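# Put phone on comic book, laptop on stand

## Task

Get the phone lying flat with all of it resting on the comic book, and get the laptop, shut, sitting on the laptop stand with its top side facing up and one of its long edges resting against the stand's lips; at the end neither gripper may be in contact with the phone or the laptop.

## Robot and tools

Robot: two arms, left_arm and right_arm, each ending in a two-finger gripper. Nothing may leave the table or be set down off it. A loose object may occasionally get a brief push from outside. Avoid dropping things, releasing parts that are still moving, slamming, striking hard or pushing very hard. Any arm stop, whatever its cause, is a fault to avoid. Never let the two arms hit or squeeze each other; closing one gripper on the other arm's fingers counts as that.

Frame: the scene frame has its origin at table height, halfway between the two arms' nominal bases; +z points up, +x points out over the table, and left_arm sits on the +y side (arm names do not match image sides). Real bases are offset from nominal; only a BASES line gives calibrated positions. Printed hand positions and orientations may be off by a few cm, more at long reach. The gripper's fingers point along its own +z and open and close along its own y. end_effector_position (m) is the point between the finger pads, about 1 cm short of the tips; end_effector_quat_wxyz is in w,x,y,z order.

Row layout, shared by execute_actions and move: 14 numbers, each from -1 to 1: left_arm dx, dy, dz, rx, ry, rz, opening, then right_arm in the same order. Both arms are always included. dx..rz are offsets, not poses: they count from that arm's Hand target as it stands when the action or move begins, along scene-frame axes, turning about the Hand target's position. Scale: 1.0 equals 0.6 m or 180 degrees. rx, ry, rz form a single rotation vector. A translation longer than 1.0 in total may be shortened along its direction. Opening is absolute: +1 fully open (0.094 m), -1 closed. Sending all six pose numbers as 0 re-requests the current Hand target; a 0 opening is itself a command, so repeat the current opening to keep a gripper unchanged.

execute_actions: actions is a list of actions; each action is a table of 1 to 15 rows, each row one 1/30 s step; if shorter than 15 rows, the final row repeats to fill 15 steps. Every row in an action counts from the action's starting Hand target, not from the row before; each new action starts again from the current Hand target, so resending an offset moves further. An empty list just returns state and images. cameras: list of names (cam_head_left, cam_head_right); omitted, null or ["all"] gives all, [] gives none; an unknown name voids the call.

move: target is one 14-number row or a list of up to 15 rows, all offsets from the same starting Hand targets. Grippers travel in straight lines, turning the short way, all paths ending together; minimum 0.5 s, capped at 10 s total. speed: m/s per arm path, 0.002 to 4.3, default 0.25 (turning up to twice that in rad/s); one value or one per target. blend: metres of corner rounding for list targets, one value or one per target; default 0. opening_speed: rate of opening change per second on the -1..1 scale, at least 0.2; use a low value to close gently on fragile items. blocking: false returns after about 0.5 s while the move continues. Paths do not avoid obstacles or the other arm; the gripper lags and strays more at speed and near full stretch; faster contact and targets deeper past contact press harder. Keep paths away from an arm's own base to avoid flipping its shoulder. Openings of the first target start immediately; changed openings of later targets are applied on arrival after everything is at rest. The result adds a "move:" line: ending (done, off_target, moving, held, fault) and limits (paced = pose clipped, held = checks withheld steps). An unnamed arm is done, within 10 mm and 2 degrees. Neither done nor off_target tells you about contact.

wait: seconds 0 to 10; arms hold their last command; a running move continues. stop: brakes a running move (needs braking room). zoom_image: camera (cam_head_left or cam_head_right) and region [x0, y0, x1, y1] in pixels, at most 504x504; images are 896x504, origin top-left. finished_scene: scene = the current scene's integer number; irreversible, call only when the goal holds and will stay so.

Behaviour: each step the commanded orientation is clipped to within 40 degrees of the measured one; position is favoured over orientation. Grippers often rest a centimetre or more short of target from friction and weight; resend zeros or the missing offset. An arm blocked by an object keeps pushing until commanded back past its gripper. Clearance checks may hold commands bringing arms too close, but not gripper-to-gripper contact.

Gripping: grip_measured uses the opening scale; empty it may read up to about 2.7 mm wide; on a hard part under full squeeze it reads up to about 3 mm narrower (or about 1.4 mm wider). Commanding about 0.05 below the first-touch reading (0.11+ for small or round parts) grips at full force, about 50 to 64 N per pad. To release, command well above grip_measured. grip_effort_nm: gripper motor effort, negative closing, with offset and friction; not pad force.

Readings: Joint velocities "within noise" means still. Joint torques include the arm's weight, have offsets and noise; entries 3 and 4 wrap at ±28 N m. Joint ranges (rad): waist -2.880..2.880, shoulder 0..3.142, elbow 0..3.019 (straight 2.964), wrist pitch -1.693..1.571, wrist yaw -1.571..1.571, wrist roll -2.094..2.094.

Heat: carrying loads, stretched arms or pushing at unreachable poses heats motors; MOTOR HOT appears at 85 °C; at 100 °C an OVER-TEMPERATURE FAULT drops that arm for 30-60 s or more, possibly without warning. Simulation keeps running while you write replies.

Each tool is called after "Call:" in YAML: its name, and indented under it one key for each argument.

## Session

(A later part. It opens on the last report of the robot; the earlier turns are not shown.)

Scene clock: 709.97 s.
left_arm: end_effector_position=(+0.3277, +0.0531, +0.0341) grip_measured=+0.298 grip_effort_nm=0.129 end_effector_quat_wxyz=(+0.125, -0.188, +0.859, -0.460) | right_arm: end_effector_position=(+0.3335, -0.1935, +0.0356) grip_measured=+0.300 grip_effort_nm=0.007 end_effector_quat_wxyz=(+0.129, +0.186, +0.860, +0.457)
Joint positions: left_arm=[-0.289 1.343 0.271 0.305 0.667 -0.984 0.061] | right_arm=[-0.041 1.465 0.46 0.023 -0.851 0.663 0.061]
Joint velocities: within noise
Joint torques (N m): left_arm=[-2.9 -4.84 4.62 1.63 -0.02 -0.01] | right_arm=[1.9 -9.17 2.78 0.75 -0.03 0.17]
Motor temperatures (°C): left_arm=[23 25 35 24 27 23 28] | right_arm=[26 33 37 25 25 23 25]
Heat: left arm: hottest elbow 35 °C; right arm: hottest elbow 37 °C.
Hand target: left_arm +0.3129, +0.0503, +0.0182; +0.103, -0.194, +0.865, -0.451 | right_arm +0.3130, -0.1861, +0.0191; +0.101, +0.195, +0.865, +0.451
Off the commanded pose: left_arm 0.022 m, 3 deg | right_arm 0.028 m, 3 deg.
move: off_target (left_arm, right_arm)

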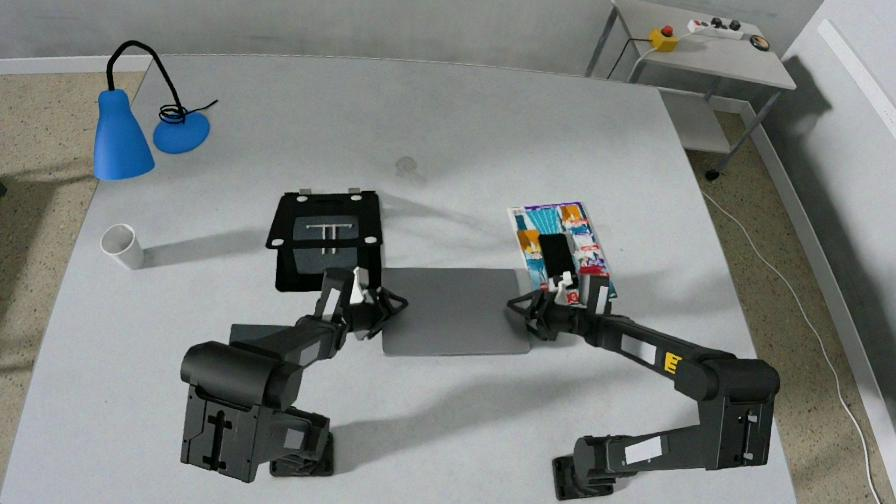

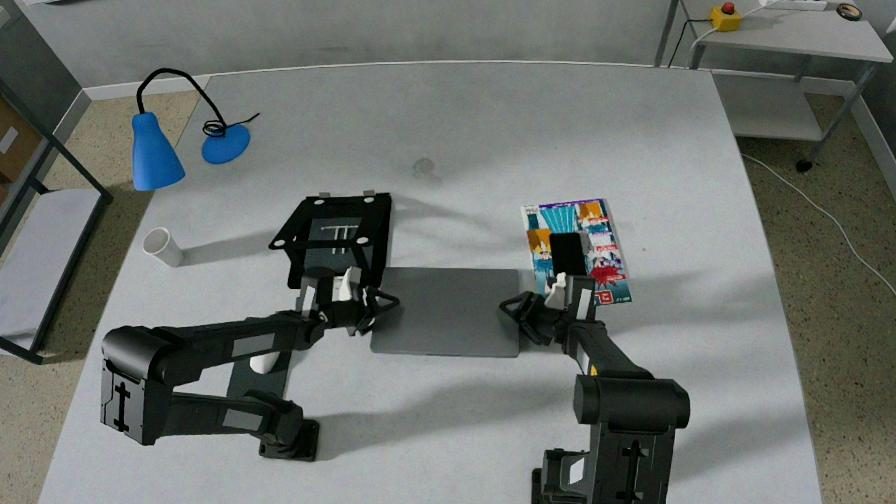

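Call:
move:
  target:
    - [0,0,0,0,0,0,0.0, 0,0,0,0,0,0,0.0]
  speed: 0.06
  opening_speed: 0.3
  cameras: []

Call:
move:
  target:
    - [0,0,0,0,0,0,-0.3, 0,0,0,0,0,0,-0.3]
  speed: 0.06
  opening_speed: 0.3

Call:
zoom_image:
  camera: "cam_head_left"
  region: [340, 230, 580, 370]

Call:
zoom_image:
  camera: "cam_head_right"
  region: [330, 230, 570, 370]

Scene clock: 714.50 s.
left_arm: end_effector_position=(+0.3257, +0.0543, +0.0283) grip_measured=+0.003 grip_effort_nm=-0.081 end_effector_quat_wxyz=(+0.121, -0.193, +0.861, -0.454) | right_arm: end_effector_position=(+0.3259, -0.1915, +0.0306) grip_measured=+0.002 grip_effort_nm=-0.071 end_effector_quat_wxyz=(+0.122, +0.188, +0.862, +0.455)
Joint positions: left_arm=[-0.291 1.356 0.268 0.305 0.657 -0.985 0.047] | right_arm=[-0.035 1.465 0.445 0.023 -0.846 0.665 0.047]
Joint velocities: within noise
Joint torques (N m): left_arm=[-3.08 -5.83 4.51 1.77 0.34 -0.06] | right_arm=[1.49 -8.88 3.7 0.83 -0.18 0.14]
Motor temperatures (°C): left_arm=[23 25 35 24 27 23 28] | right_arm=[26 33 37 25 24 23 25]
Heat: left arm: hottest elbow 35 °C; right arm: hottest elbow 37 °C.
Hand target: left_arm +0.3128, +0.0503, +0.0181; +0.103, -0.194, +0.865, -0.451 | right_arm +0.3130, -0.1861, +0.0190; +0.101, +0.195, +0.865, +0.451
Off the commanded pose: left_arm 0.017 m, 2 deg | right_arm 0.018 m, 2 deg.
move: off_target (left_arm, right_arm)
No camera images: "cameras" was empty.

Scene clock: 716.10 s.
left_arm: end_effector_position=(+0.3230, +0.0548, +0.0259) grip_measured=-0.269 grip_effort_nm=-0.974 end_effector_quat_wxyz=(+0.126, -0.184, +0.863, -0.454) | right_arm: end_effector_position=(+0.3215, -0.1900, +0.0284) grip_measured=-0.292 grip_effort_nm=-0.457 end_effector_quat_wxyz=(+0.117, +0.188, +0.863, +0.455)
Joint positions: left_arm=[-0.291 1.363 0.259 0.324 0.659 -0.966 0.034] | right_arm=[-0.031 1.465 0.437 0.023 -0.848 0.665 0.033]
Joint velocities: within noise
Joint torques (N m): left_arm=[-3.19 -6.12 5.57 1.18 0.24 -0.2] | right_arm=[1.32 -8.76 4.16 0.9 -0.11 0.18]
Motor temperatures (°C): left_arm=[23 25 35 24 27 23 28] | right_arm=[26 33 37 25 24 23 25]
Heat: left arm: hottest elbow 35 °C; right arm: hottest elbow 37 °C.
Hand target: left_arm +0.3129, +0.0503, +0.0181; +0.103, -0.194, +0.865, -0.451 | right_arm +0.3128, -0.1860, +0.0190; +0.101, +0.195, +0.865, +0.451
Off the commanded pose: left_arm 0.014 m, 3 deg | right_arm 0.013 m, 2 deg.
move: off_target (left_arm, right_arm)

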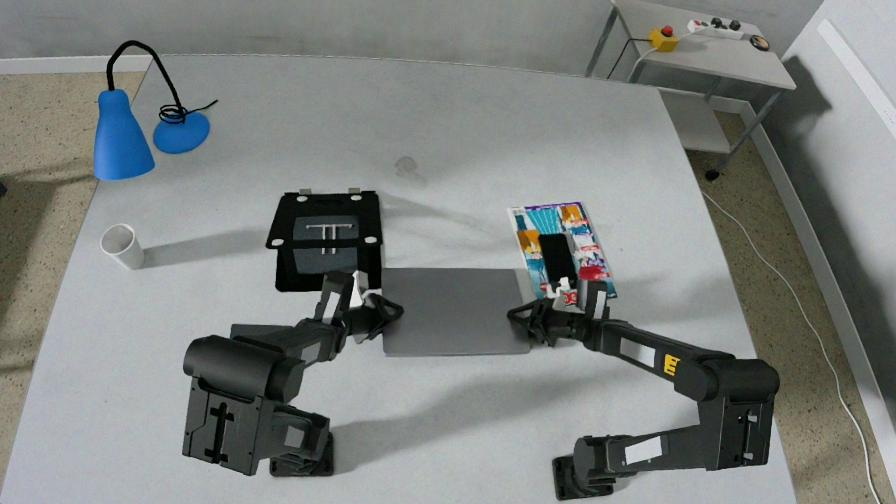

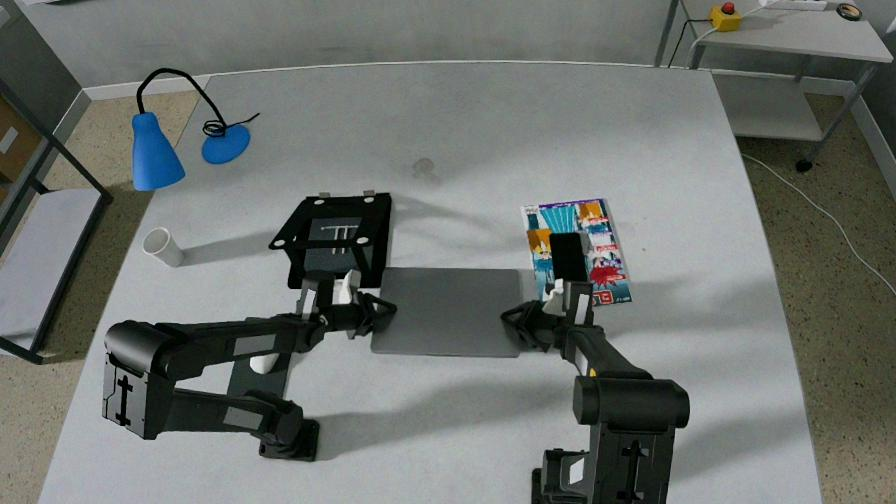

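Scaled by 2.100.

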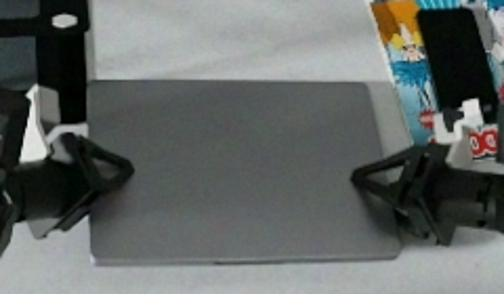

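Scaled by 2.100.

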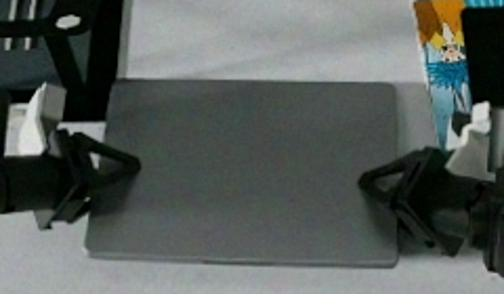

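Call:
move:
  target:
    - [0,0,0,0,0,0,-0.45, 0,0,0,0,0,0,-0.5]
  speed: 0.06
  opening_speed: 0.3
  cameras: []

Scene clock: 720.30 s.
left_arm: end_effector_position=(+0.3235, +0.0550, +0.0261) grip_measured=-0.277 grip_effort_nm=-0.999 end_effector_quat_wxyz=(+0.128, -0.183, +0.863, -0.453) | right_arm: end_effector_position=(+0.3220, -0.1900, +0.0307) grip_measured=-0.364 grip_effort_nm=-1.004 end_effector_quat_wxyz=(+0.121, +0.182, +0.862, +0.458)
Joint positions: left_arm=[-0.291 1.363 0.258 0.327 0.656 -0.963 0.034] | right_arm=[-0.034 1.463 0.437 0.026 -0.857 0.653 0.03]
Joint velocities: within noise
Joint torques (N m): left_arm=[-2.67 -6.18 5.52 1.11 0.39 -0.26] | right_arm=[1.49 -8.59 4.18 0.68 0.16 0.26]
Motor temperatures (°C): left_arm=[23 25 35 24 27 23 28] | right_arm=[26 33 36 25 24 23 25]
Heat: left arm: hottest elbow 35 °C; right arm: hottest elbow 36 °C.
Hand target: left_arm +0.3129, +0.0503, +0.0181; +0.103, -0.194, +0.865, -0.451 | right_arm +0.3129, -0.1860, +0.0190; +0.101, +0.195, +0.865, +0.451
Off the commanded pose: left_arm 0.014 m, 3 deg | right_arm 0.015 m, 3 deg.
move: off_target (left_arm, right_arm)
No camera images: "cameras" was empty.

Call:
move:
  target:
    - [0.025,0,0.13,0,0,0,-0.5, 0.035,0,0.15,0,0,0,-0.55]
  speed: 0.05

Call:
zoom_image:
  camera: "cam_head_left"
  region: [340, 230, 580, 370]

Call:
zoom_image:
  camera: "cam_head_right"
  region: [330, 230, 570, 370]

Scene clock: 725.93 s.
left_arm: end_effector_position=(+0.2939, +0.0606, +0.0585) grip_measured=-0.330 grip_effort_nm=-1.004 end_effector_quat_wxyz=(+0.051, -0.244, +0.865, -0.435) | right_arm: end_effector_position=(+0.2942, -0.1881, +0.0693) grip_measured=-0.441 grip_effort_nm=-1.033 end_effector_quat_wxyz=(+0.046, +0.234, +0.863, +0.445)
Joint positions: left_arm=[-0.29 1.095 0.291 -0.106 0.675 -1.051 0.031] | right_arm=[-0.03 1.274 0.479 -0.355 -0.854 0.698 0.026]
Joint velocities: within noise
Joint torques (N m): left_arm=[-2.02 -8 15.57 0.88 -0.01 0.7] | right_arm=[1.26 -11.58 12.44 0.76 0.05 -0.09]
Motor temperatures (°C): left_arm=[23 25 35 24 27 24 28] | right_arm=[26 33 36 25 24 23 26]
Heat: left arm: hottest elbow 35 °C; right arm: hottest elbow 36 °C.
Hand target: left_arm +0.3279, +0.0503, +0.0962; +0.103, -0.194, +0.865, -0.451 | right_arm +0.3339, -0.1861, +0.1090; +0.101, +0.195, +0.865, +0.451
Off the commanded pose: left_arm 0.052 m, 8 deg | right_arm 0.056 m, 8 deg.
move: off_target (left_arm, right_arm)

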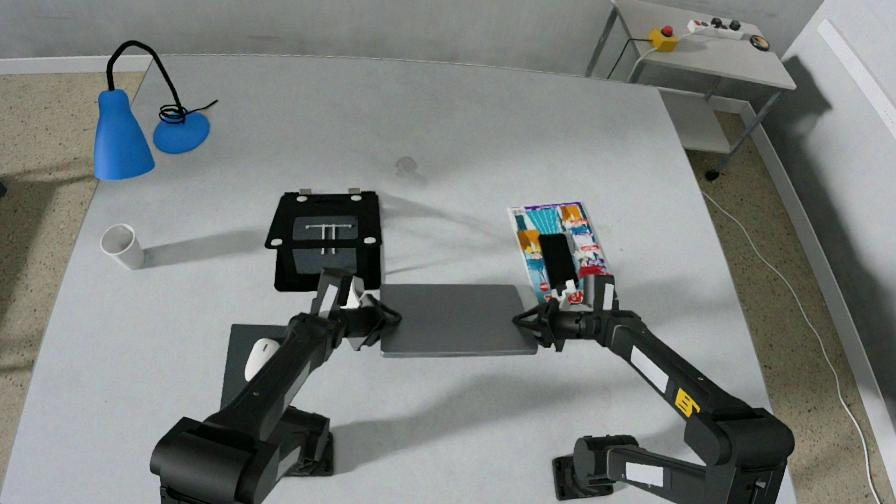

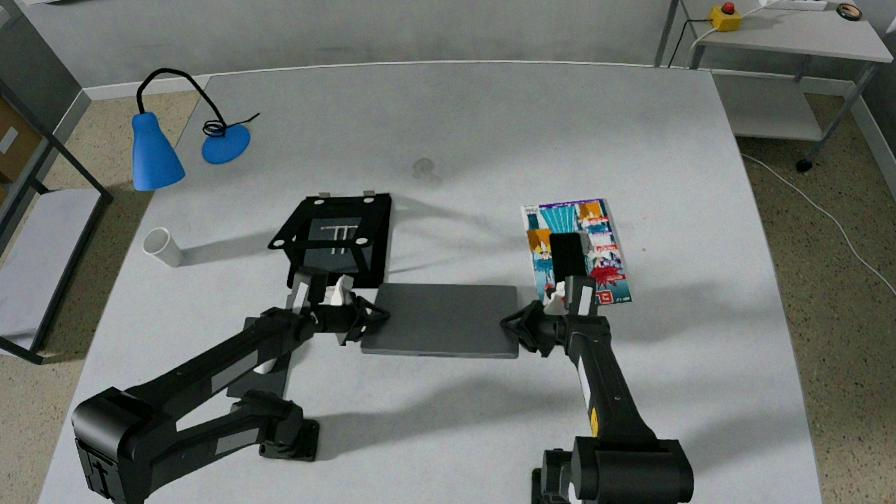

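Scaled by 2.100.

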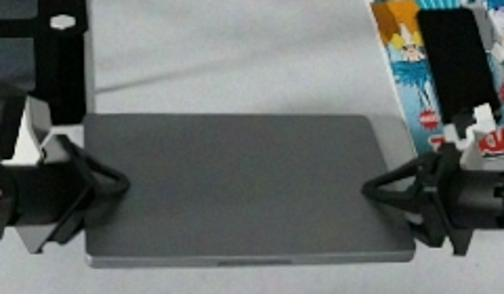

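Scaled by 2.100.

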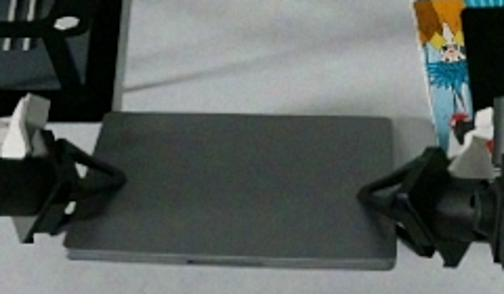

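Call:
move:
  target:
    - [0.0,0,0.242,0,0,0,-0.5, 0.0,0,0.225,0,0,0,-0.55]
  speed: 0.07

Call:
zoom_image:
  camera: "cam_head_left"
  region: [340, 230, 580, 370]

Call:
zoom_image:
  camera: "cam_head_right"
  region: [330, 230, 570, 370]

Scene clock: 742.80 s.
left_arm: end_effector_position=(+0.2964, +0.0612, +0.1714) grip_measured=-0.349 grip_effort_nm=-1.013 end_effector_quat_wxyz=(+0.028, -0.269, +0.866, -0.420) | right_arm: end_effector_position=(+0.2961, -0.1869, +0.1791) grip_measured=-0.448 grip_effort_nm=-1.038 end_effector_quat_wxyz=(+0.017, +0.264, +0.860, +0.437)
Joint positions: left_arm=[-0.29 0.84 0.534 -0.656 0.665 -1.08 0.031] | right_arm=[-0.022 1.065 0.687 -0.812 -0.844 0.752 0.026]
Joint velocities: within noise
Joint torques (N m): left_arm=[-1.9 -6.53 22.24 1.24 0.23 0.95] | right_arm=[0.91 -10.64 16.81 0.88 -0.15 -0.52]
Motor temperatures (°C): left_arm=[23 25 38 24 27 24 29] | right_arm=[26 33 41 25 24 23 26]
Heat: left arm: hottest elbow 38 °C; right arm: hottest elbow 41 °C.
Hand target: left_arm +0.3279, +0.0504, +0.2414; +0.103, -0.194, +0.865, -0.451 | right_arm +0.3339, -0.1860, +0.2440; +0.101, +0.195, +0.865, +0.451
Off the commanded pose: left_arm 0.078 m, 13 deg | right_arm 0.075 m, 13 deg.
move: off_target (left_arm, right_arm)

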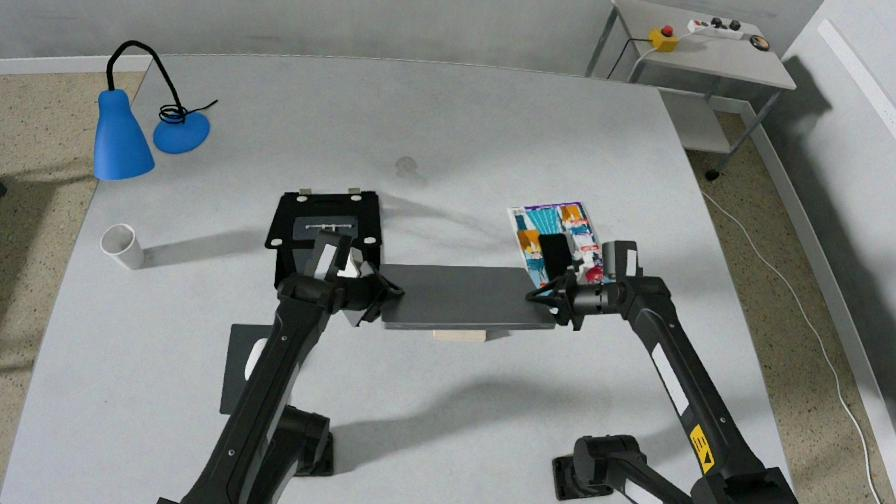

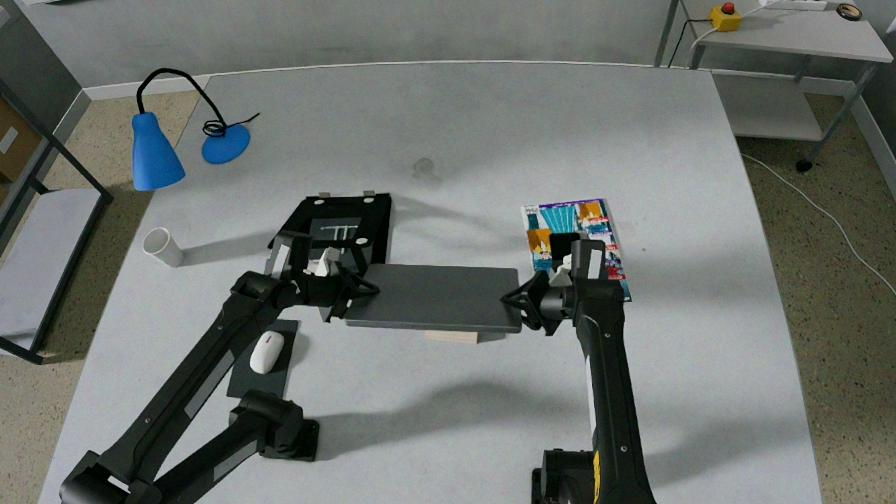

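Scaled by 2.100.

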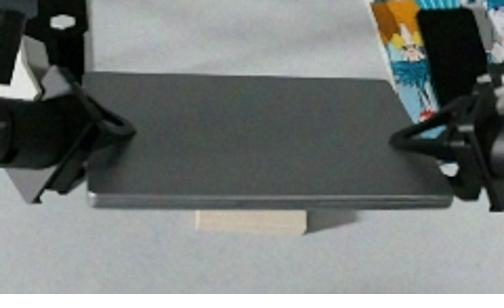

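Scaled by 2.100.

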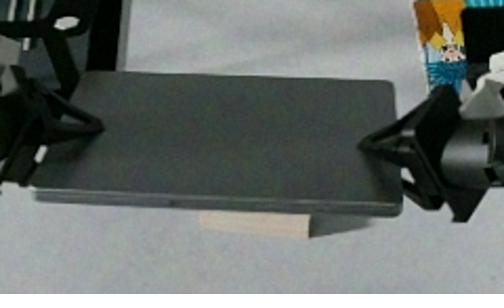

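Call:
move:
  target:
    - [-0.02,0,0.09,0,0,0,-0.5, -0.02,0,0.09,0,0,0,-0.55]
    - [-0.02,0.2,0.1,0,0,0,-0.5, -0.02,0.2,0.1,0,0,0,-0.55]
  speed: 0.08
  blend: [0.02,0]

Scene clock: 750.97 s.
left_arm: end_effector_position=(+0.2871, +0.1657, +0.2343) grip_measured=-0.389 grip_effort_nm=-1.009 end_effector_quat_wxyz=(+0.013, -0.288, +0.850, -0.442) | right_arm: end_effector_position=(+0.2924, -0.0823, +0.2488) grip_measured=-0.450 grip_effort_nm=-1.038 end_effector_quat_wxyz=(+0.039, +0.254, +0.867, +0.426)
Joint positions: left_arm=[0.211 0.858 0.729 -1.294 0.907 -0.484 0.029] | right_arm=[0.359 0.984 0.803 -0.702 -0.608 1.158 0.026]
Joint velocities: within noise
Joint torques (N m): left_arm=[-1.14 -6.59 23.34 0.47 1.07 1.24] | right_arm=[1.55 -6.77 16.76 1.99 0.43 -0.55]
Motor temperatures (°C): left_arm=[23 25 42 24 27 24 29] | right_arm=[26 33 45 25 24 24 27]
Heat: left arm: hottest elbow 42 °C; right arm: hottest elbow 45 °C.
Hand target: left_arm +0.3158, +0.1703, +0.3013; +0.103, -0.194, +0.865, -0.451 | right_arm +0.3219, -0.0660, +0.3040; +0.101, +0.195, +0.865, +0.451
Off the commanded pose: left_arm 0.073 m, 15 deg | right_arm 0.065 m, 10 deg.
move: off_target (left_arm, right_arm)

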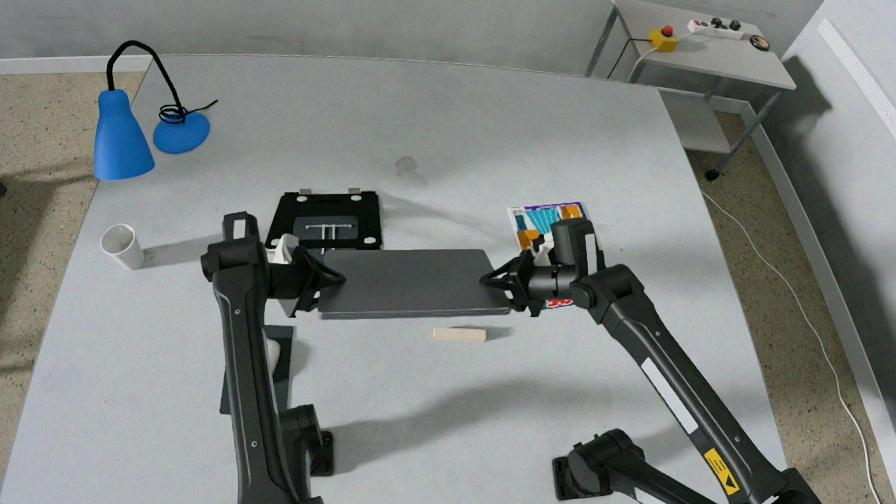

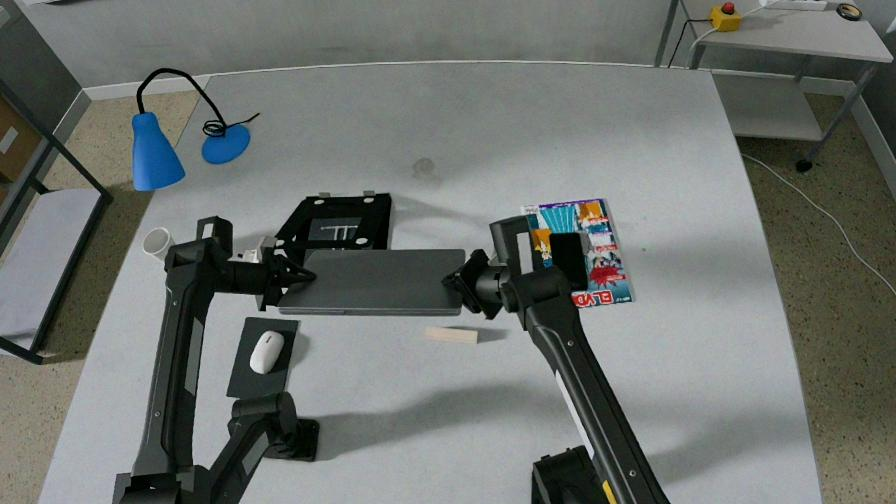

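Call:
move:
  target:
    - [0.05,0.2,0.02,0,0,0,-0.5, 0.05,0.2,0.0,0,0,0,-0.55]
    - [0.2,0.25,0.02,0,0,0,-0.5, 0.2,0.25,0.0,0,0,0,-0.55]
  speed: 0.1
  blend: [0.03,0]

Call:
zoom_image:
  camera: "cam_head_left"
  region: [220, 160, 500, 330]

Call:
zoom_image:
  camera: "cam_head_right"
  region: [200, 160, 480, 330]

Scene clock: 757.43 s.
left_arm: end_effector_position=(+0.4059, +0.3195, +0.2529) grip_measured=-0.446 grip_effort_nm=-1.004 end_effector_quat_wxyz=(+0.013, -0.289, +0.834, -0.469) | right_arm: end_effector_position=(+0.4134, +0.0736, +0.2648) grip_measured=-0.449 grip_effort_nm=-1.038 end_effector_quat_wxyz=(+0.053, +0.241, +0.866, +0.435)
Joint positions: left_arm=[0.547 1.438 1.186 -1.623 0.945 0.064 0.026] | right_arm=[0.58 1.449 1.203 -0.508 -0.455 1.328 0.026]
Joint velocities: within noise
Joint torques (N m): left_arm=[-4.19 -16.56 21.04 0.09 0.87 0.98] | right_arm=[-0.15 -14.21 15.87 1.13 0.38 -0.73]
Motor temperatures (°C): left_arm=[23 25 44 24 27 25 29] | right_arm=[26 33 46 25 24 24 27]
Heat: left arm: hottest elbow 44 °C; right arm: hottest elbow 46 °C.
Hand target: left_arm +0.4359, +0.3202, +0.3135; +0.103, -0.194, +0.865, -0.451 | right_arm +0.4420, +0.0840, +0.3040; +0.101, +0.195, +0.865, +0.451
Off the commanded pose: left_arm 0.067 m, 16 deg | right_arm 0.050 m, 8 deg.
move: off_target (left_arm, right_arm)

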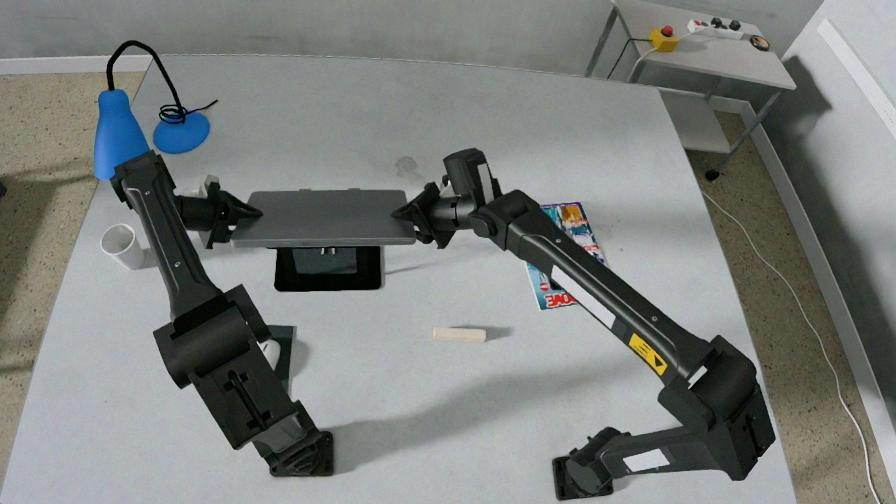

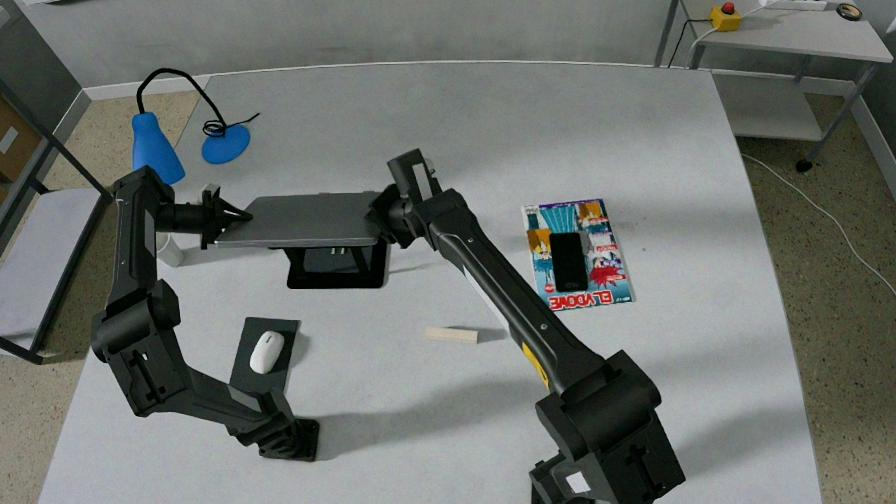

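Scaled by 1.800.

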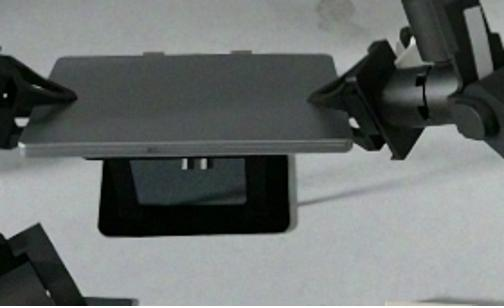

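Scaled by 1.800.

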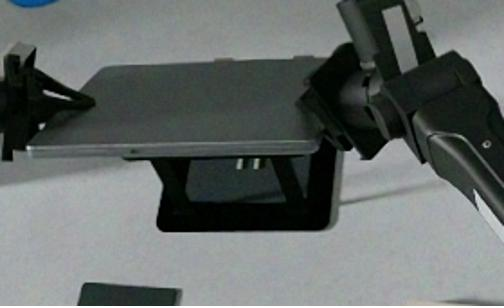

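Call:
move:
  target:
    - [0.117,0.03,0,0,0,0,-0.55, 0.117,0.03,0,0,0,0,-0.55]
    - [0.117,0.03,-0.12,0,0,0,-0.55, 0.117,0.03,-0.12,0,0,0,-0.55]
  speed: 0.08
  blend: [0.02,0]

Call:
zoom_image:
  camera: "cam_head_left"
  region: [220, 150, 460, 310]

Call:
zoom_image:
  camera: "cam_head_right"
  region: [220, 150, 460, 310]

Scene clock: 769.10 s.
left_arm: end_effector_position=(+0.4978, +0.3502, +0.2111) grip_measured=-0.446 grip_effort_nm=-1.009 end_effector_quat_wxyz=(+0.044, -0.277, +0.841, -0.463) | right_arm: end_effector_position=(+0.5023, +0.1048, +0.2213) grip_measured=-0.449 grip_effort_nm=-1.033 end_effector_quat_wxyz=(+0.062, +0.237, +0.861, +0.447)
Joint positions: left_arm=[0.496 1.659 1.34 -1.411 0.958 -0.029 0.026] | right_arm=[0.538 1.705 1.376 -0.407 -0.487 1.3 0.026]
Joint velocities: within noise
Joint torques (N m): left_arm=[-3.55 -20.84 11.52 0.54 0.45 1.16] | right_arm=[-0.15 -20.31 9.57 2.02 0.3 -0.76]
Motor temperatures (°C): left_arm=[23 26 45 24 28 25 29] | right_arm=[26 33 48 25 24 24 27]
Heat: left arm: hottest elbow 45 °C; right arm: hottest elbow 48 °C.
Hand target: left_arm +0.5061, +0.3383, +0.2413; +0.102, -0.194, +0.865, -0.451 | right_arm +0.5122, +0.1018, +0.2319; +0.101, +0.195, +0.865, +0.451
Off the commanded pose: left_arm 0.034 m, 12 deg | right_arm 0.015 m, 7 deg.
move: off_target (left_arm, right_arm)

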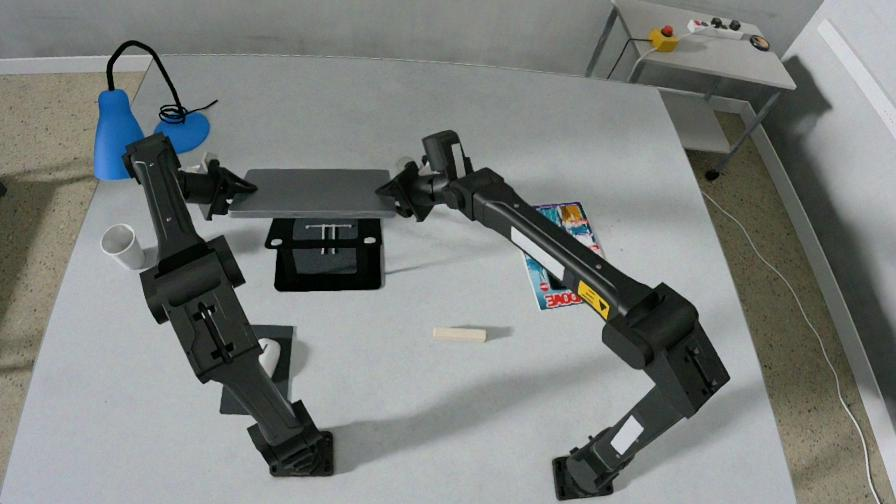

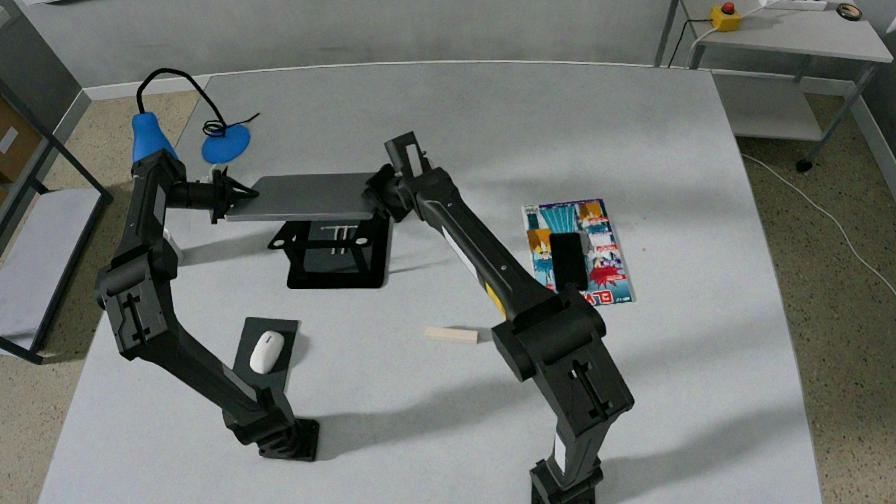

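Scaled by 2.100.

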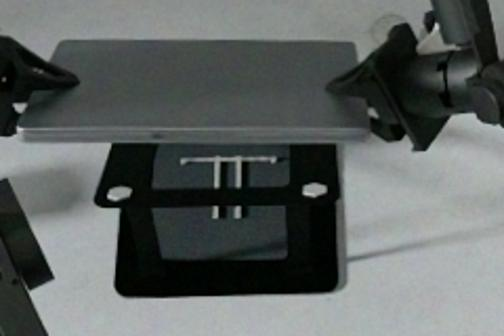

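Scaled by 2.100.

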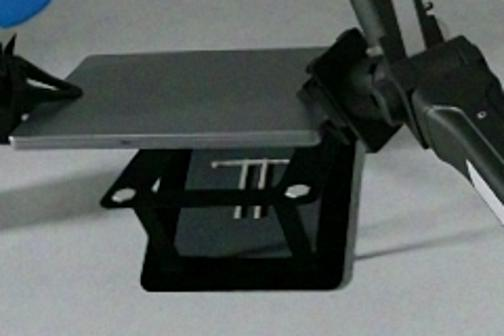

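Call:
move:
  target:
    - [0.0,-0.005,-0.1,0,0,0,-0.55, 0.0,-0.005,-0.1,0,0,0,-0.55]
  speed: 0.06

Call:
zoom_image:
  camera: "cam_head_left"
  region: [220, 150, 460, 310]

Call:
zoom_image:
  camera: "cam_head_right"
  region: [220, 150, 460, 310]

Scene clock: 777.77 s.
left_arm: end_effector_position=(+0.4951, +0.3470, +0.1524) grip_measured=-0.446 grip_effort_nm=-1.009 end_effector_quat_wxyz=(+0.046, -0.278, +0.840, -0.463) | right_arm: end_effector_position=(+0.5007, +0.1018, +0.1626) grip_measured=-0.449 grip_effort_nm=-1.038 end_effector_quat_wxyz=(+0.062, +0.236, +0.861, +0.447)
Joint positions: left_arm=[0.494 1.705 1.233 -1.247 0.961 -0.04 0.026] | right_arm=[0.535 1.758 1.281 -0.26 -0.49 1.296 0.026]
Joint velocities: within noise
Joint torques (N m): left_arm=[-3.49 -20.31 10.56 0.9 0.49 1.17] | right_arm=[-0.21 -20.54 9.22 2.04 0.3 -0.77]
Motor temperatures (°C): left_arm=[23 27 44 24 27 25 29] | right_arm=[26 34 46 25 24 25 27]
Heat: left arm: hottest elbow 44 °C; right arm: hottest elbow 46 °C.
Hand target: left_arm +0.5061, +0.3354, +0.1814; +0.103, -0.194, +0.865, -0.451 | right_arm +0.5121, +0.0990, +0.1720; +0.101, +0.195, +0.865, +0.451
Off the commanded pose: left_arm 0.033 m, 12 deg | right_arm 0.015 m, 7 deg.
move: off_target (left_arm, right_arm)

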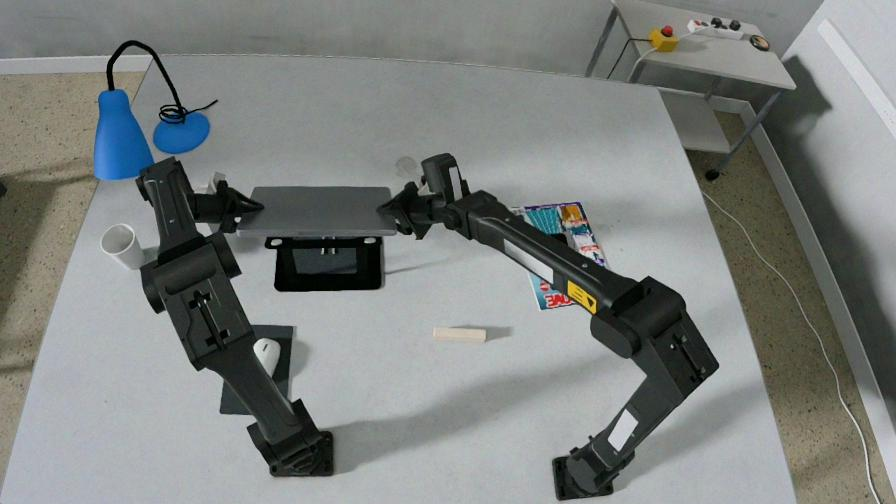

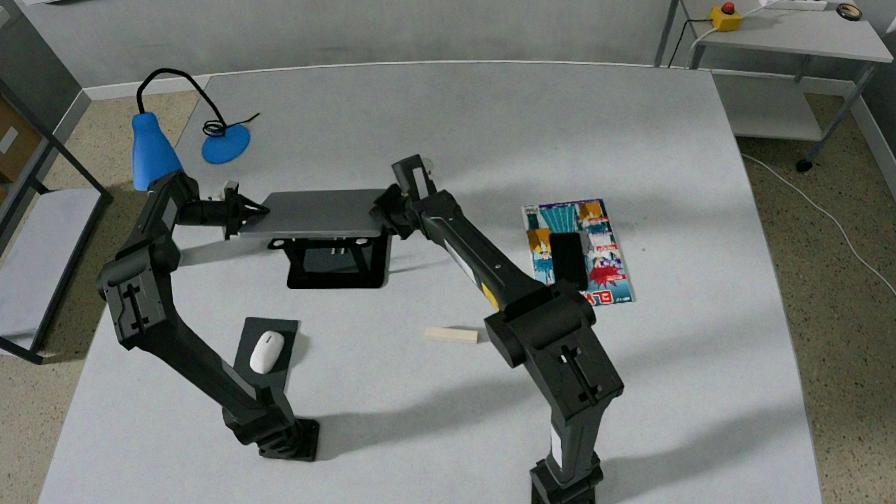

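Scaled by 2.100.

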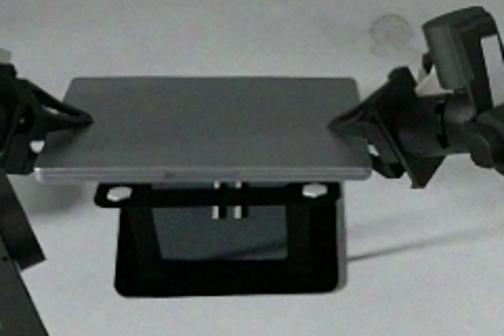

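Scaled by 2.100.

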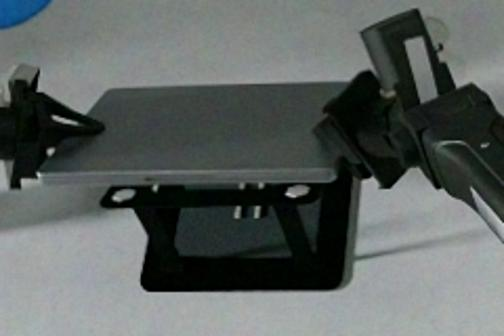

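Call:
move:
  target:
    - [0.0,-0.01,-0.06,0,0,0,-0.55, 0.0,-0.01,-0.06,0,0,0,-0.55]
  speed: 0.05

Call:
zoom_image:
  camera: "cam_head_left"
  region: [220, 150, 460, 310]

Call:
zoom_image:
  camera: "cam_head_right"
  region: [220, 150, 460, 310]

Scene clock: 782.90 s.
left_arm: end_effector_position=(+0.4939, +0.3406, +0.1180) grip_measured=-0.446 grip_effort_nm=-1.009 end_effector_quat_wxyz=(+0.047, -0.279, +0.840, -0.463) | right_arm: end_effector_position=(+0.5004, +0.0954, +0.1269) grip_measured=-0.449 grip_effort_nm=-1.038 end_effector_quat_wxyz=(+0.062, +0.236, +0.861, +0.447)
Joint positions: left_arm=[0.483 1.736 1.172 -1.136 0.961 -0.062 0.026] | right_arm=[0.525 1.797 1.23 -0.173 -0.498 1.289 0.026]
Joint velocities: within noise
Joint torques (N m): left_arm=[-3.55 -20.01 9.81 0.7 0.47 1.16] | right_arm=[-0.15 -20.48 8.7 2.02 0.32 -0.76]
Motor temperatures (°C): left_arm=[23 28 43 24 27 25 29] | right_arm=[26 34 46 25 24 25 27]
Heat: left arm: hottest elbow 43 °C; right arm: hottest elbow 46 °C.
Hand target: left_arm +0.5062, +0.3293, +0.1454; +0.103, -0.194, +0.865, -0.451 | right_arm +0.5122, +0.0929, +0.1358; +0.101, +0.195, +0.865, +0.451
Off the commanded pose: left_arm 0.032 m, 12 deg | right_arm 0.015 m, 7 deg.
move: off_target (left_arm, right_arm)

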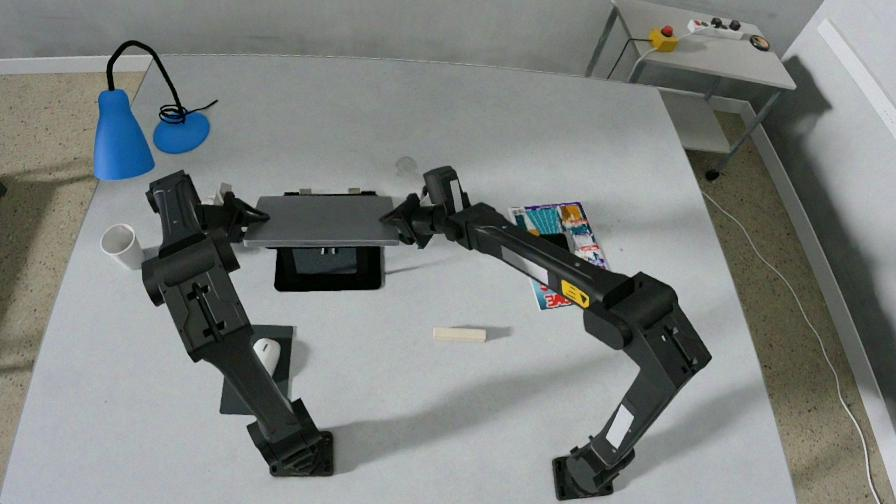

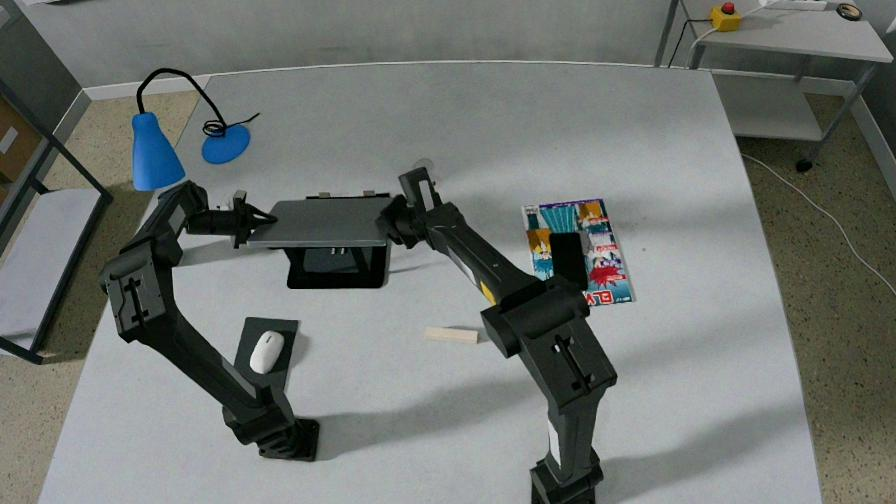

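Scaled by 2.100.

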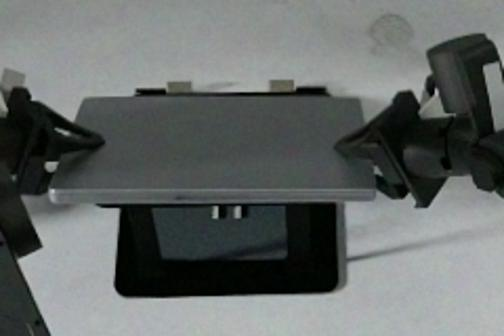

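Scaled by 2.100.

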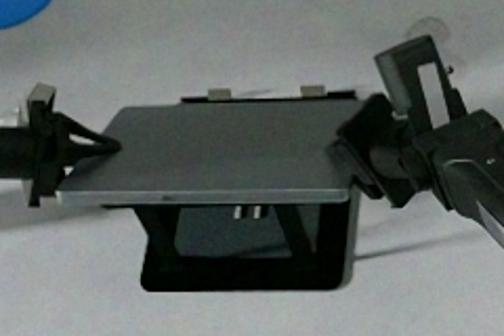

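Call:
move:
  target:
    - [0.01,-0.015,-0.04,0,0,0,-0.55, 0.01,-0.015,-0.04,0,0,0,-0.55]
  speed: 0.05

Call:
zoom_image:
  camera: "cam_head_left"
  region: [220, 150, 460, 310]

Call:
zoom_image:
  camera: "cam_head_right"
  region: [220, 150, 460, 310]

Scene clock: 790.40 s.
left_arm: end_effector_position=(+0.5026, +0.3345, +0.1080) grip_measured=-0.446 grip_effort_nm=-1.009 end_effector_quat_wxyz=(+0.060, -0.275, +0.840, -0.463) | right_arm: end_effector_position=(+0.5086, +0.0893, +0.1181) grip_measured=-0.451 grip_effort_nm=-1.028 end_effector_quat_wxyz=(+0.069, +0.234, +0.857, +0.455)
Joint positions: left_arm=[0.464 1.744 1.152 -1.047 0.97 -0.105 0.026] | right_arm=[0.508 1.817 1.22 -0.126 -0.51 1.281 0.026]
Joint velocities: within noise
Joint torques (N m): left_arm=[-4.48 -19.19 9.25 0.9 0.17 1.2] | right_arm=[-0.44 -19.14 7.97 2.09 0.19 -0.81]
Motor temperatures (°C): left_arm=[23 27 43 24 27 25 29] | right_arm=[26 35 45 25 24 25 27]
Heat: left arm: hottest elbow 43 °C; right arm: hottest elbow 45 °C.
Hand target: left_arm +0.5121, +0.3203, +0.1214; +0.103, -0.194, +0.865, -0.451 | right_arm +0.5181, +0.0840, +0.1120; +0.101, +0.195, +0.865, +0.451
Off the commanded pose: left_arm 0.022 m, 11 deg | right_arm 0.013 m, 6 deg.
move: off_target (left_arm, right_arm)

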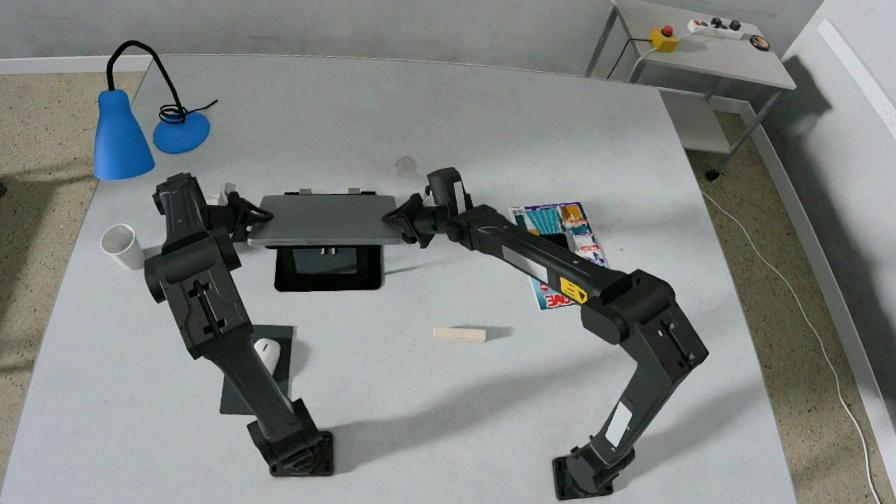

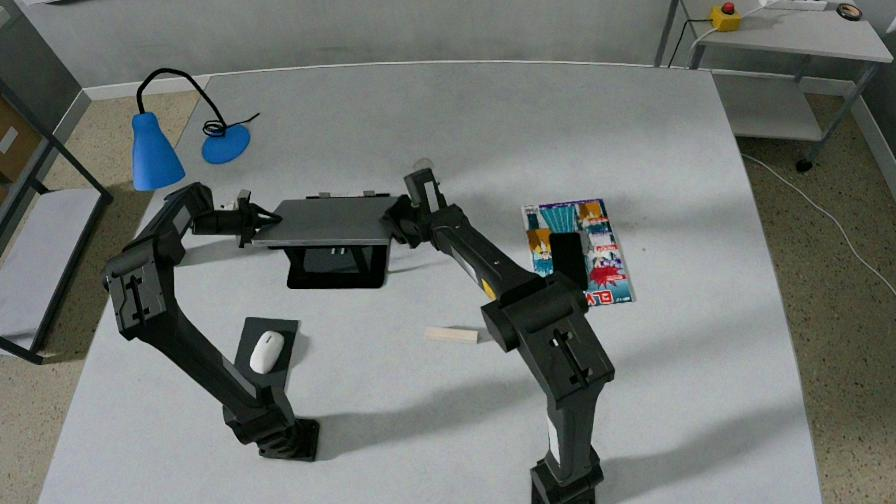

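Scaled by 2.100.

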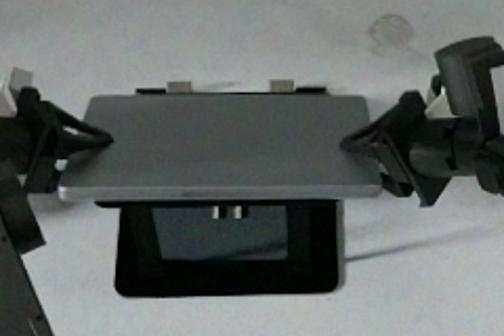

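Scaled by 2.100.

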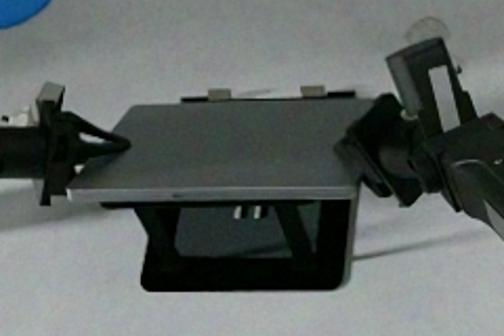

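Call:
move:
  target:
    - [0.01,0,-0.03,0,0,0,-0.55, 0.01,0,-0.03,0,0,0,-0.55]
    - [0.01,0,-0.03,0,0,0,-0.2, 0.01,0,-0.03,0,0,0,-0.2]
  speed: 0.04
  opening_speed: 0.2

Call:
zoom_image:
  camera: "cam_head_left"
  region: [220, 150, 460, 310]

Call:
zoom_image:
  camera: "cam_head_right"
  region: [220, 150, 460, 310]

Scene clock: 798.93 s.
left_arm: end_effector_position=(+0.5141, +0.3254, +0.0958) grip_measured=-0.202 grip_effort_nm=0.125 end_effector_quat_wxyz=(+0.094, -0.209, +0.862, -0.453) | right_arm: end_effector_position=(+0.5188, +0.0871, +0.1088) grip_measured=-0.202 grip_effort_nm=0.066 end_effector_quat_wxyz=(+0.102, +0.192, +0.863, +0.455)
Joint positions: left_arm=[0.433 1.768 1.152 -0.983 0.962 0.001 0.037] | right_arm=[0.499 1.844 1.22 -0.077 -0.505 1.181 0.038]
Joint velocities: within noise
Joint torques (N m): left_arm=[-2.67 -17.32 9.35 0.25 0.49 0.15] | right_arm=[-0.15 -18.49 8.05 1.69 -0.18 0.03]
Motor temperatures (°C): left_arm=[23 27 41 24 27 26 29] | right_arm=[26 35 44 25 24 25 27]
Heat: left arm: hottest elbow 41 °C; right arm: hottest elbow 44 °C.
Hand target: left_arm +0.5181, +0.3204, +0.1034; +0.103, -0.194, +0.865, -0.451 | right_arm +0.5242, +0.0839, +0.0940; +0.101, +0.195, +0.865, +0.451
Off the commanded pose: left_arm 0.010 m, 2 deg | right_arm 0.016 m, 1 deg.
move: off_target (right_arm); target 2's new opening was sent with left_arm's hand 0.015 m and 11 deg from that target

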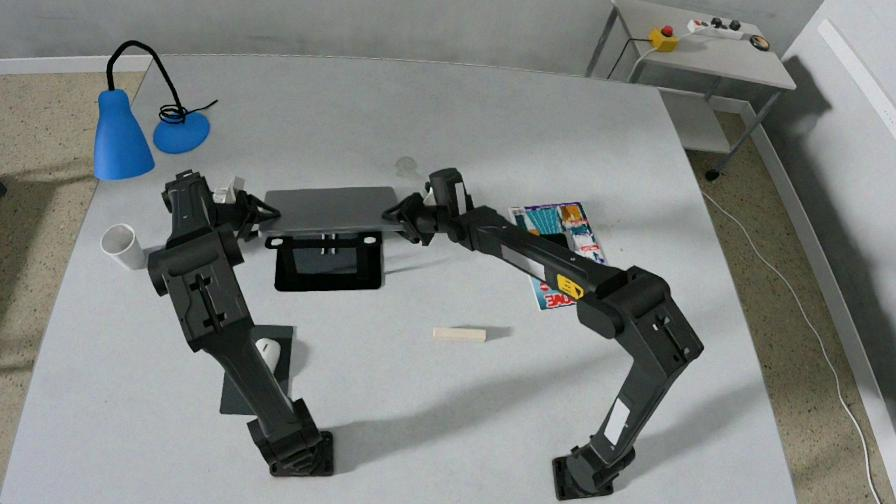

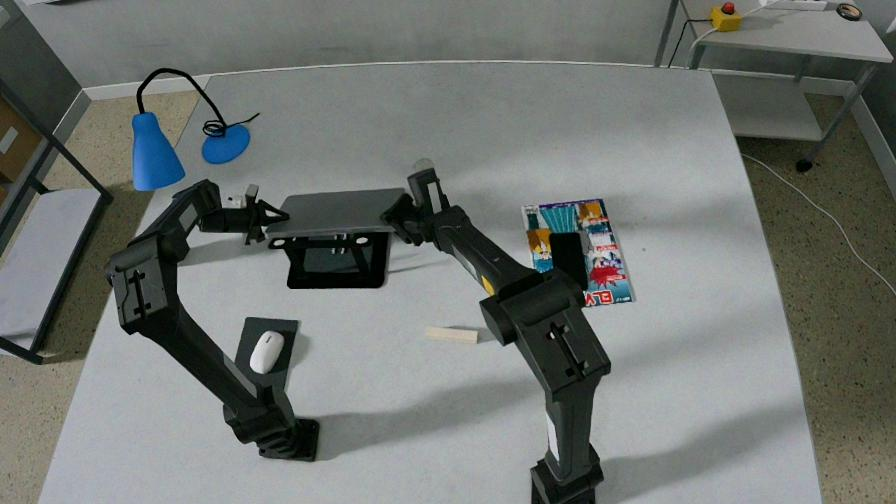

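Scaled by 2.100.

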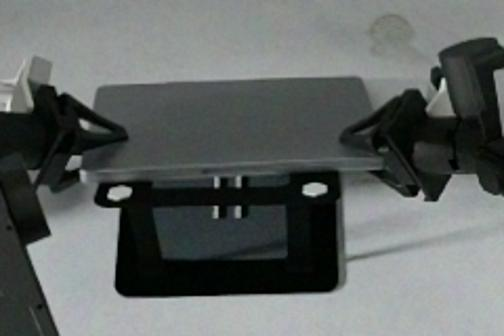

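Scaled by 2.100.

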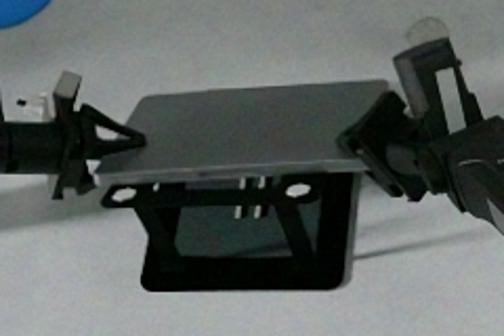

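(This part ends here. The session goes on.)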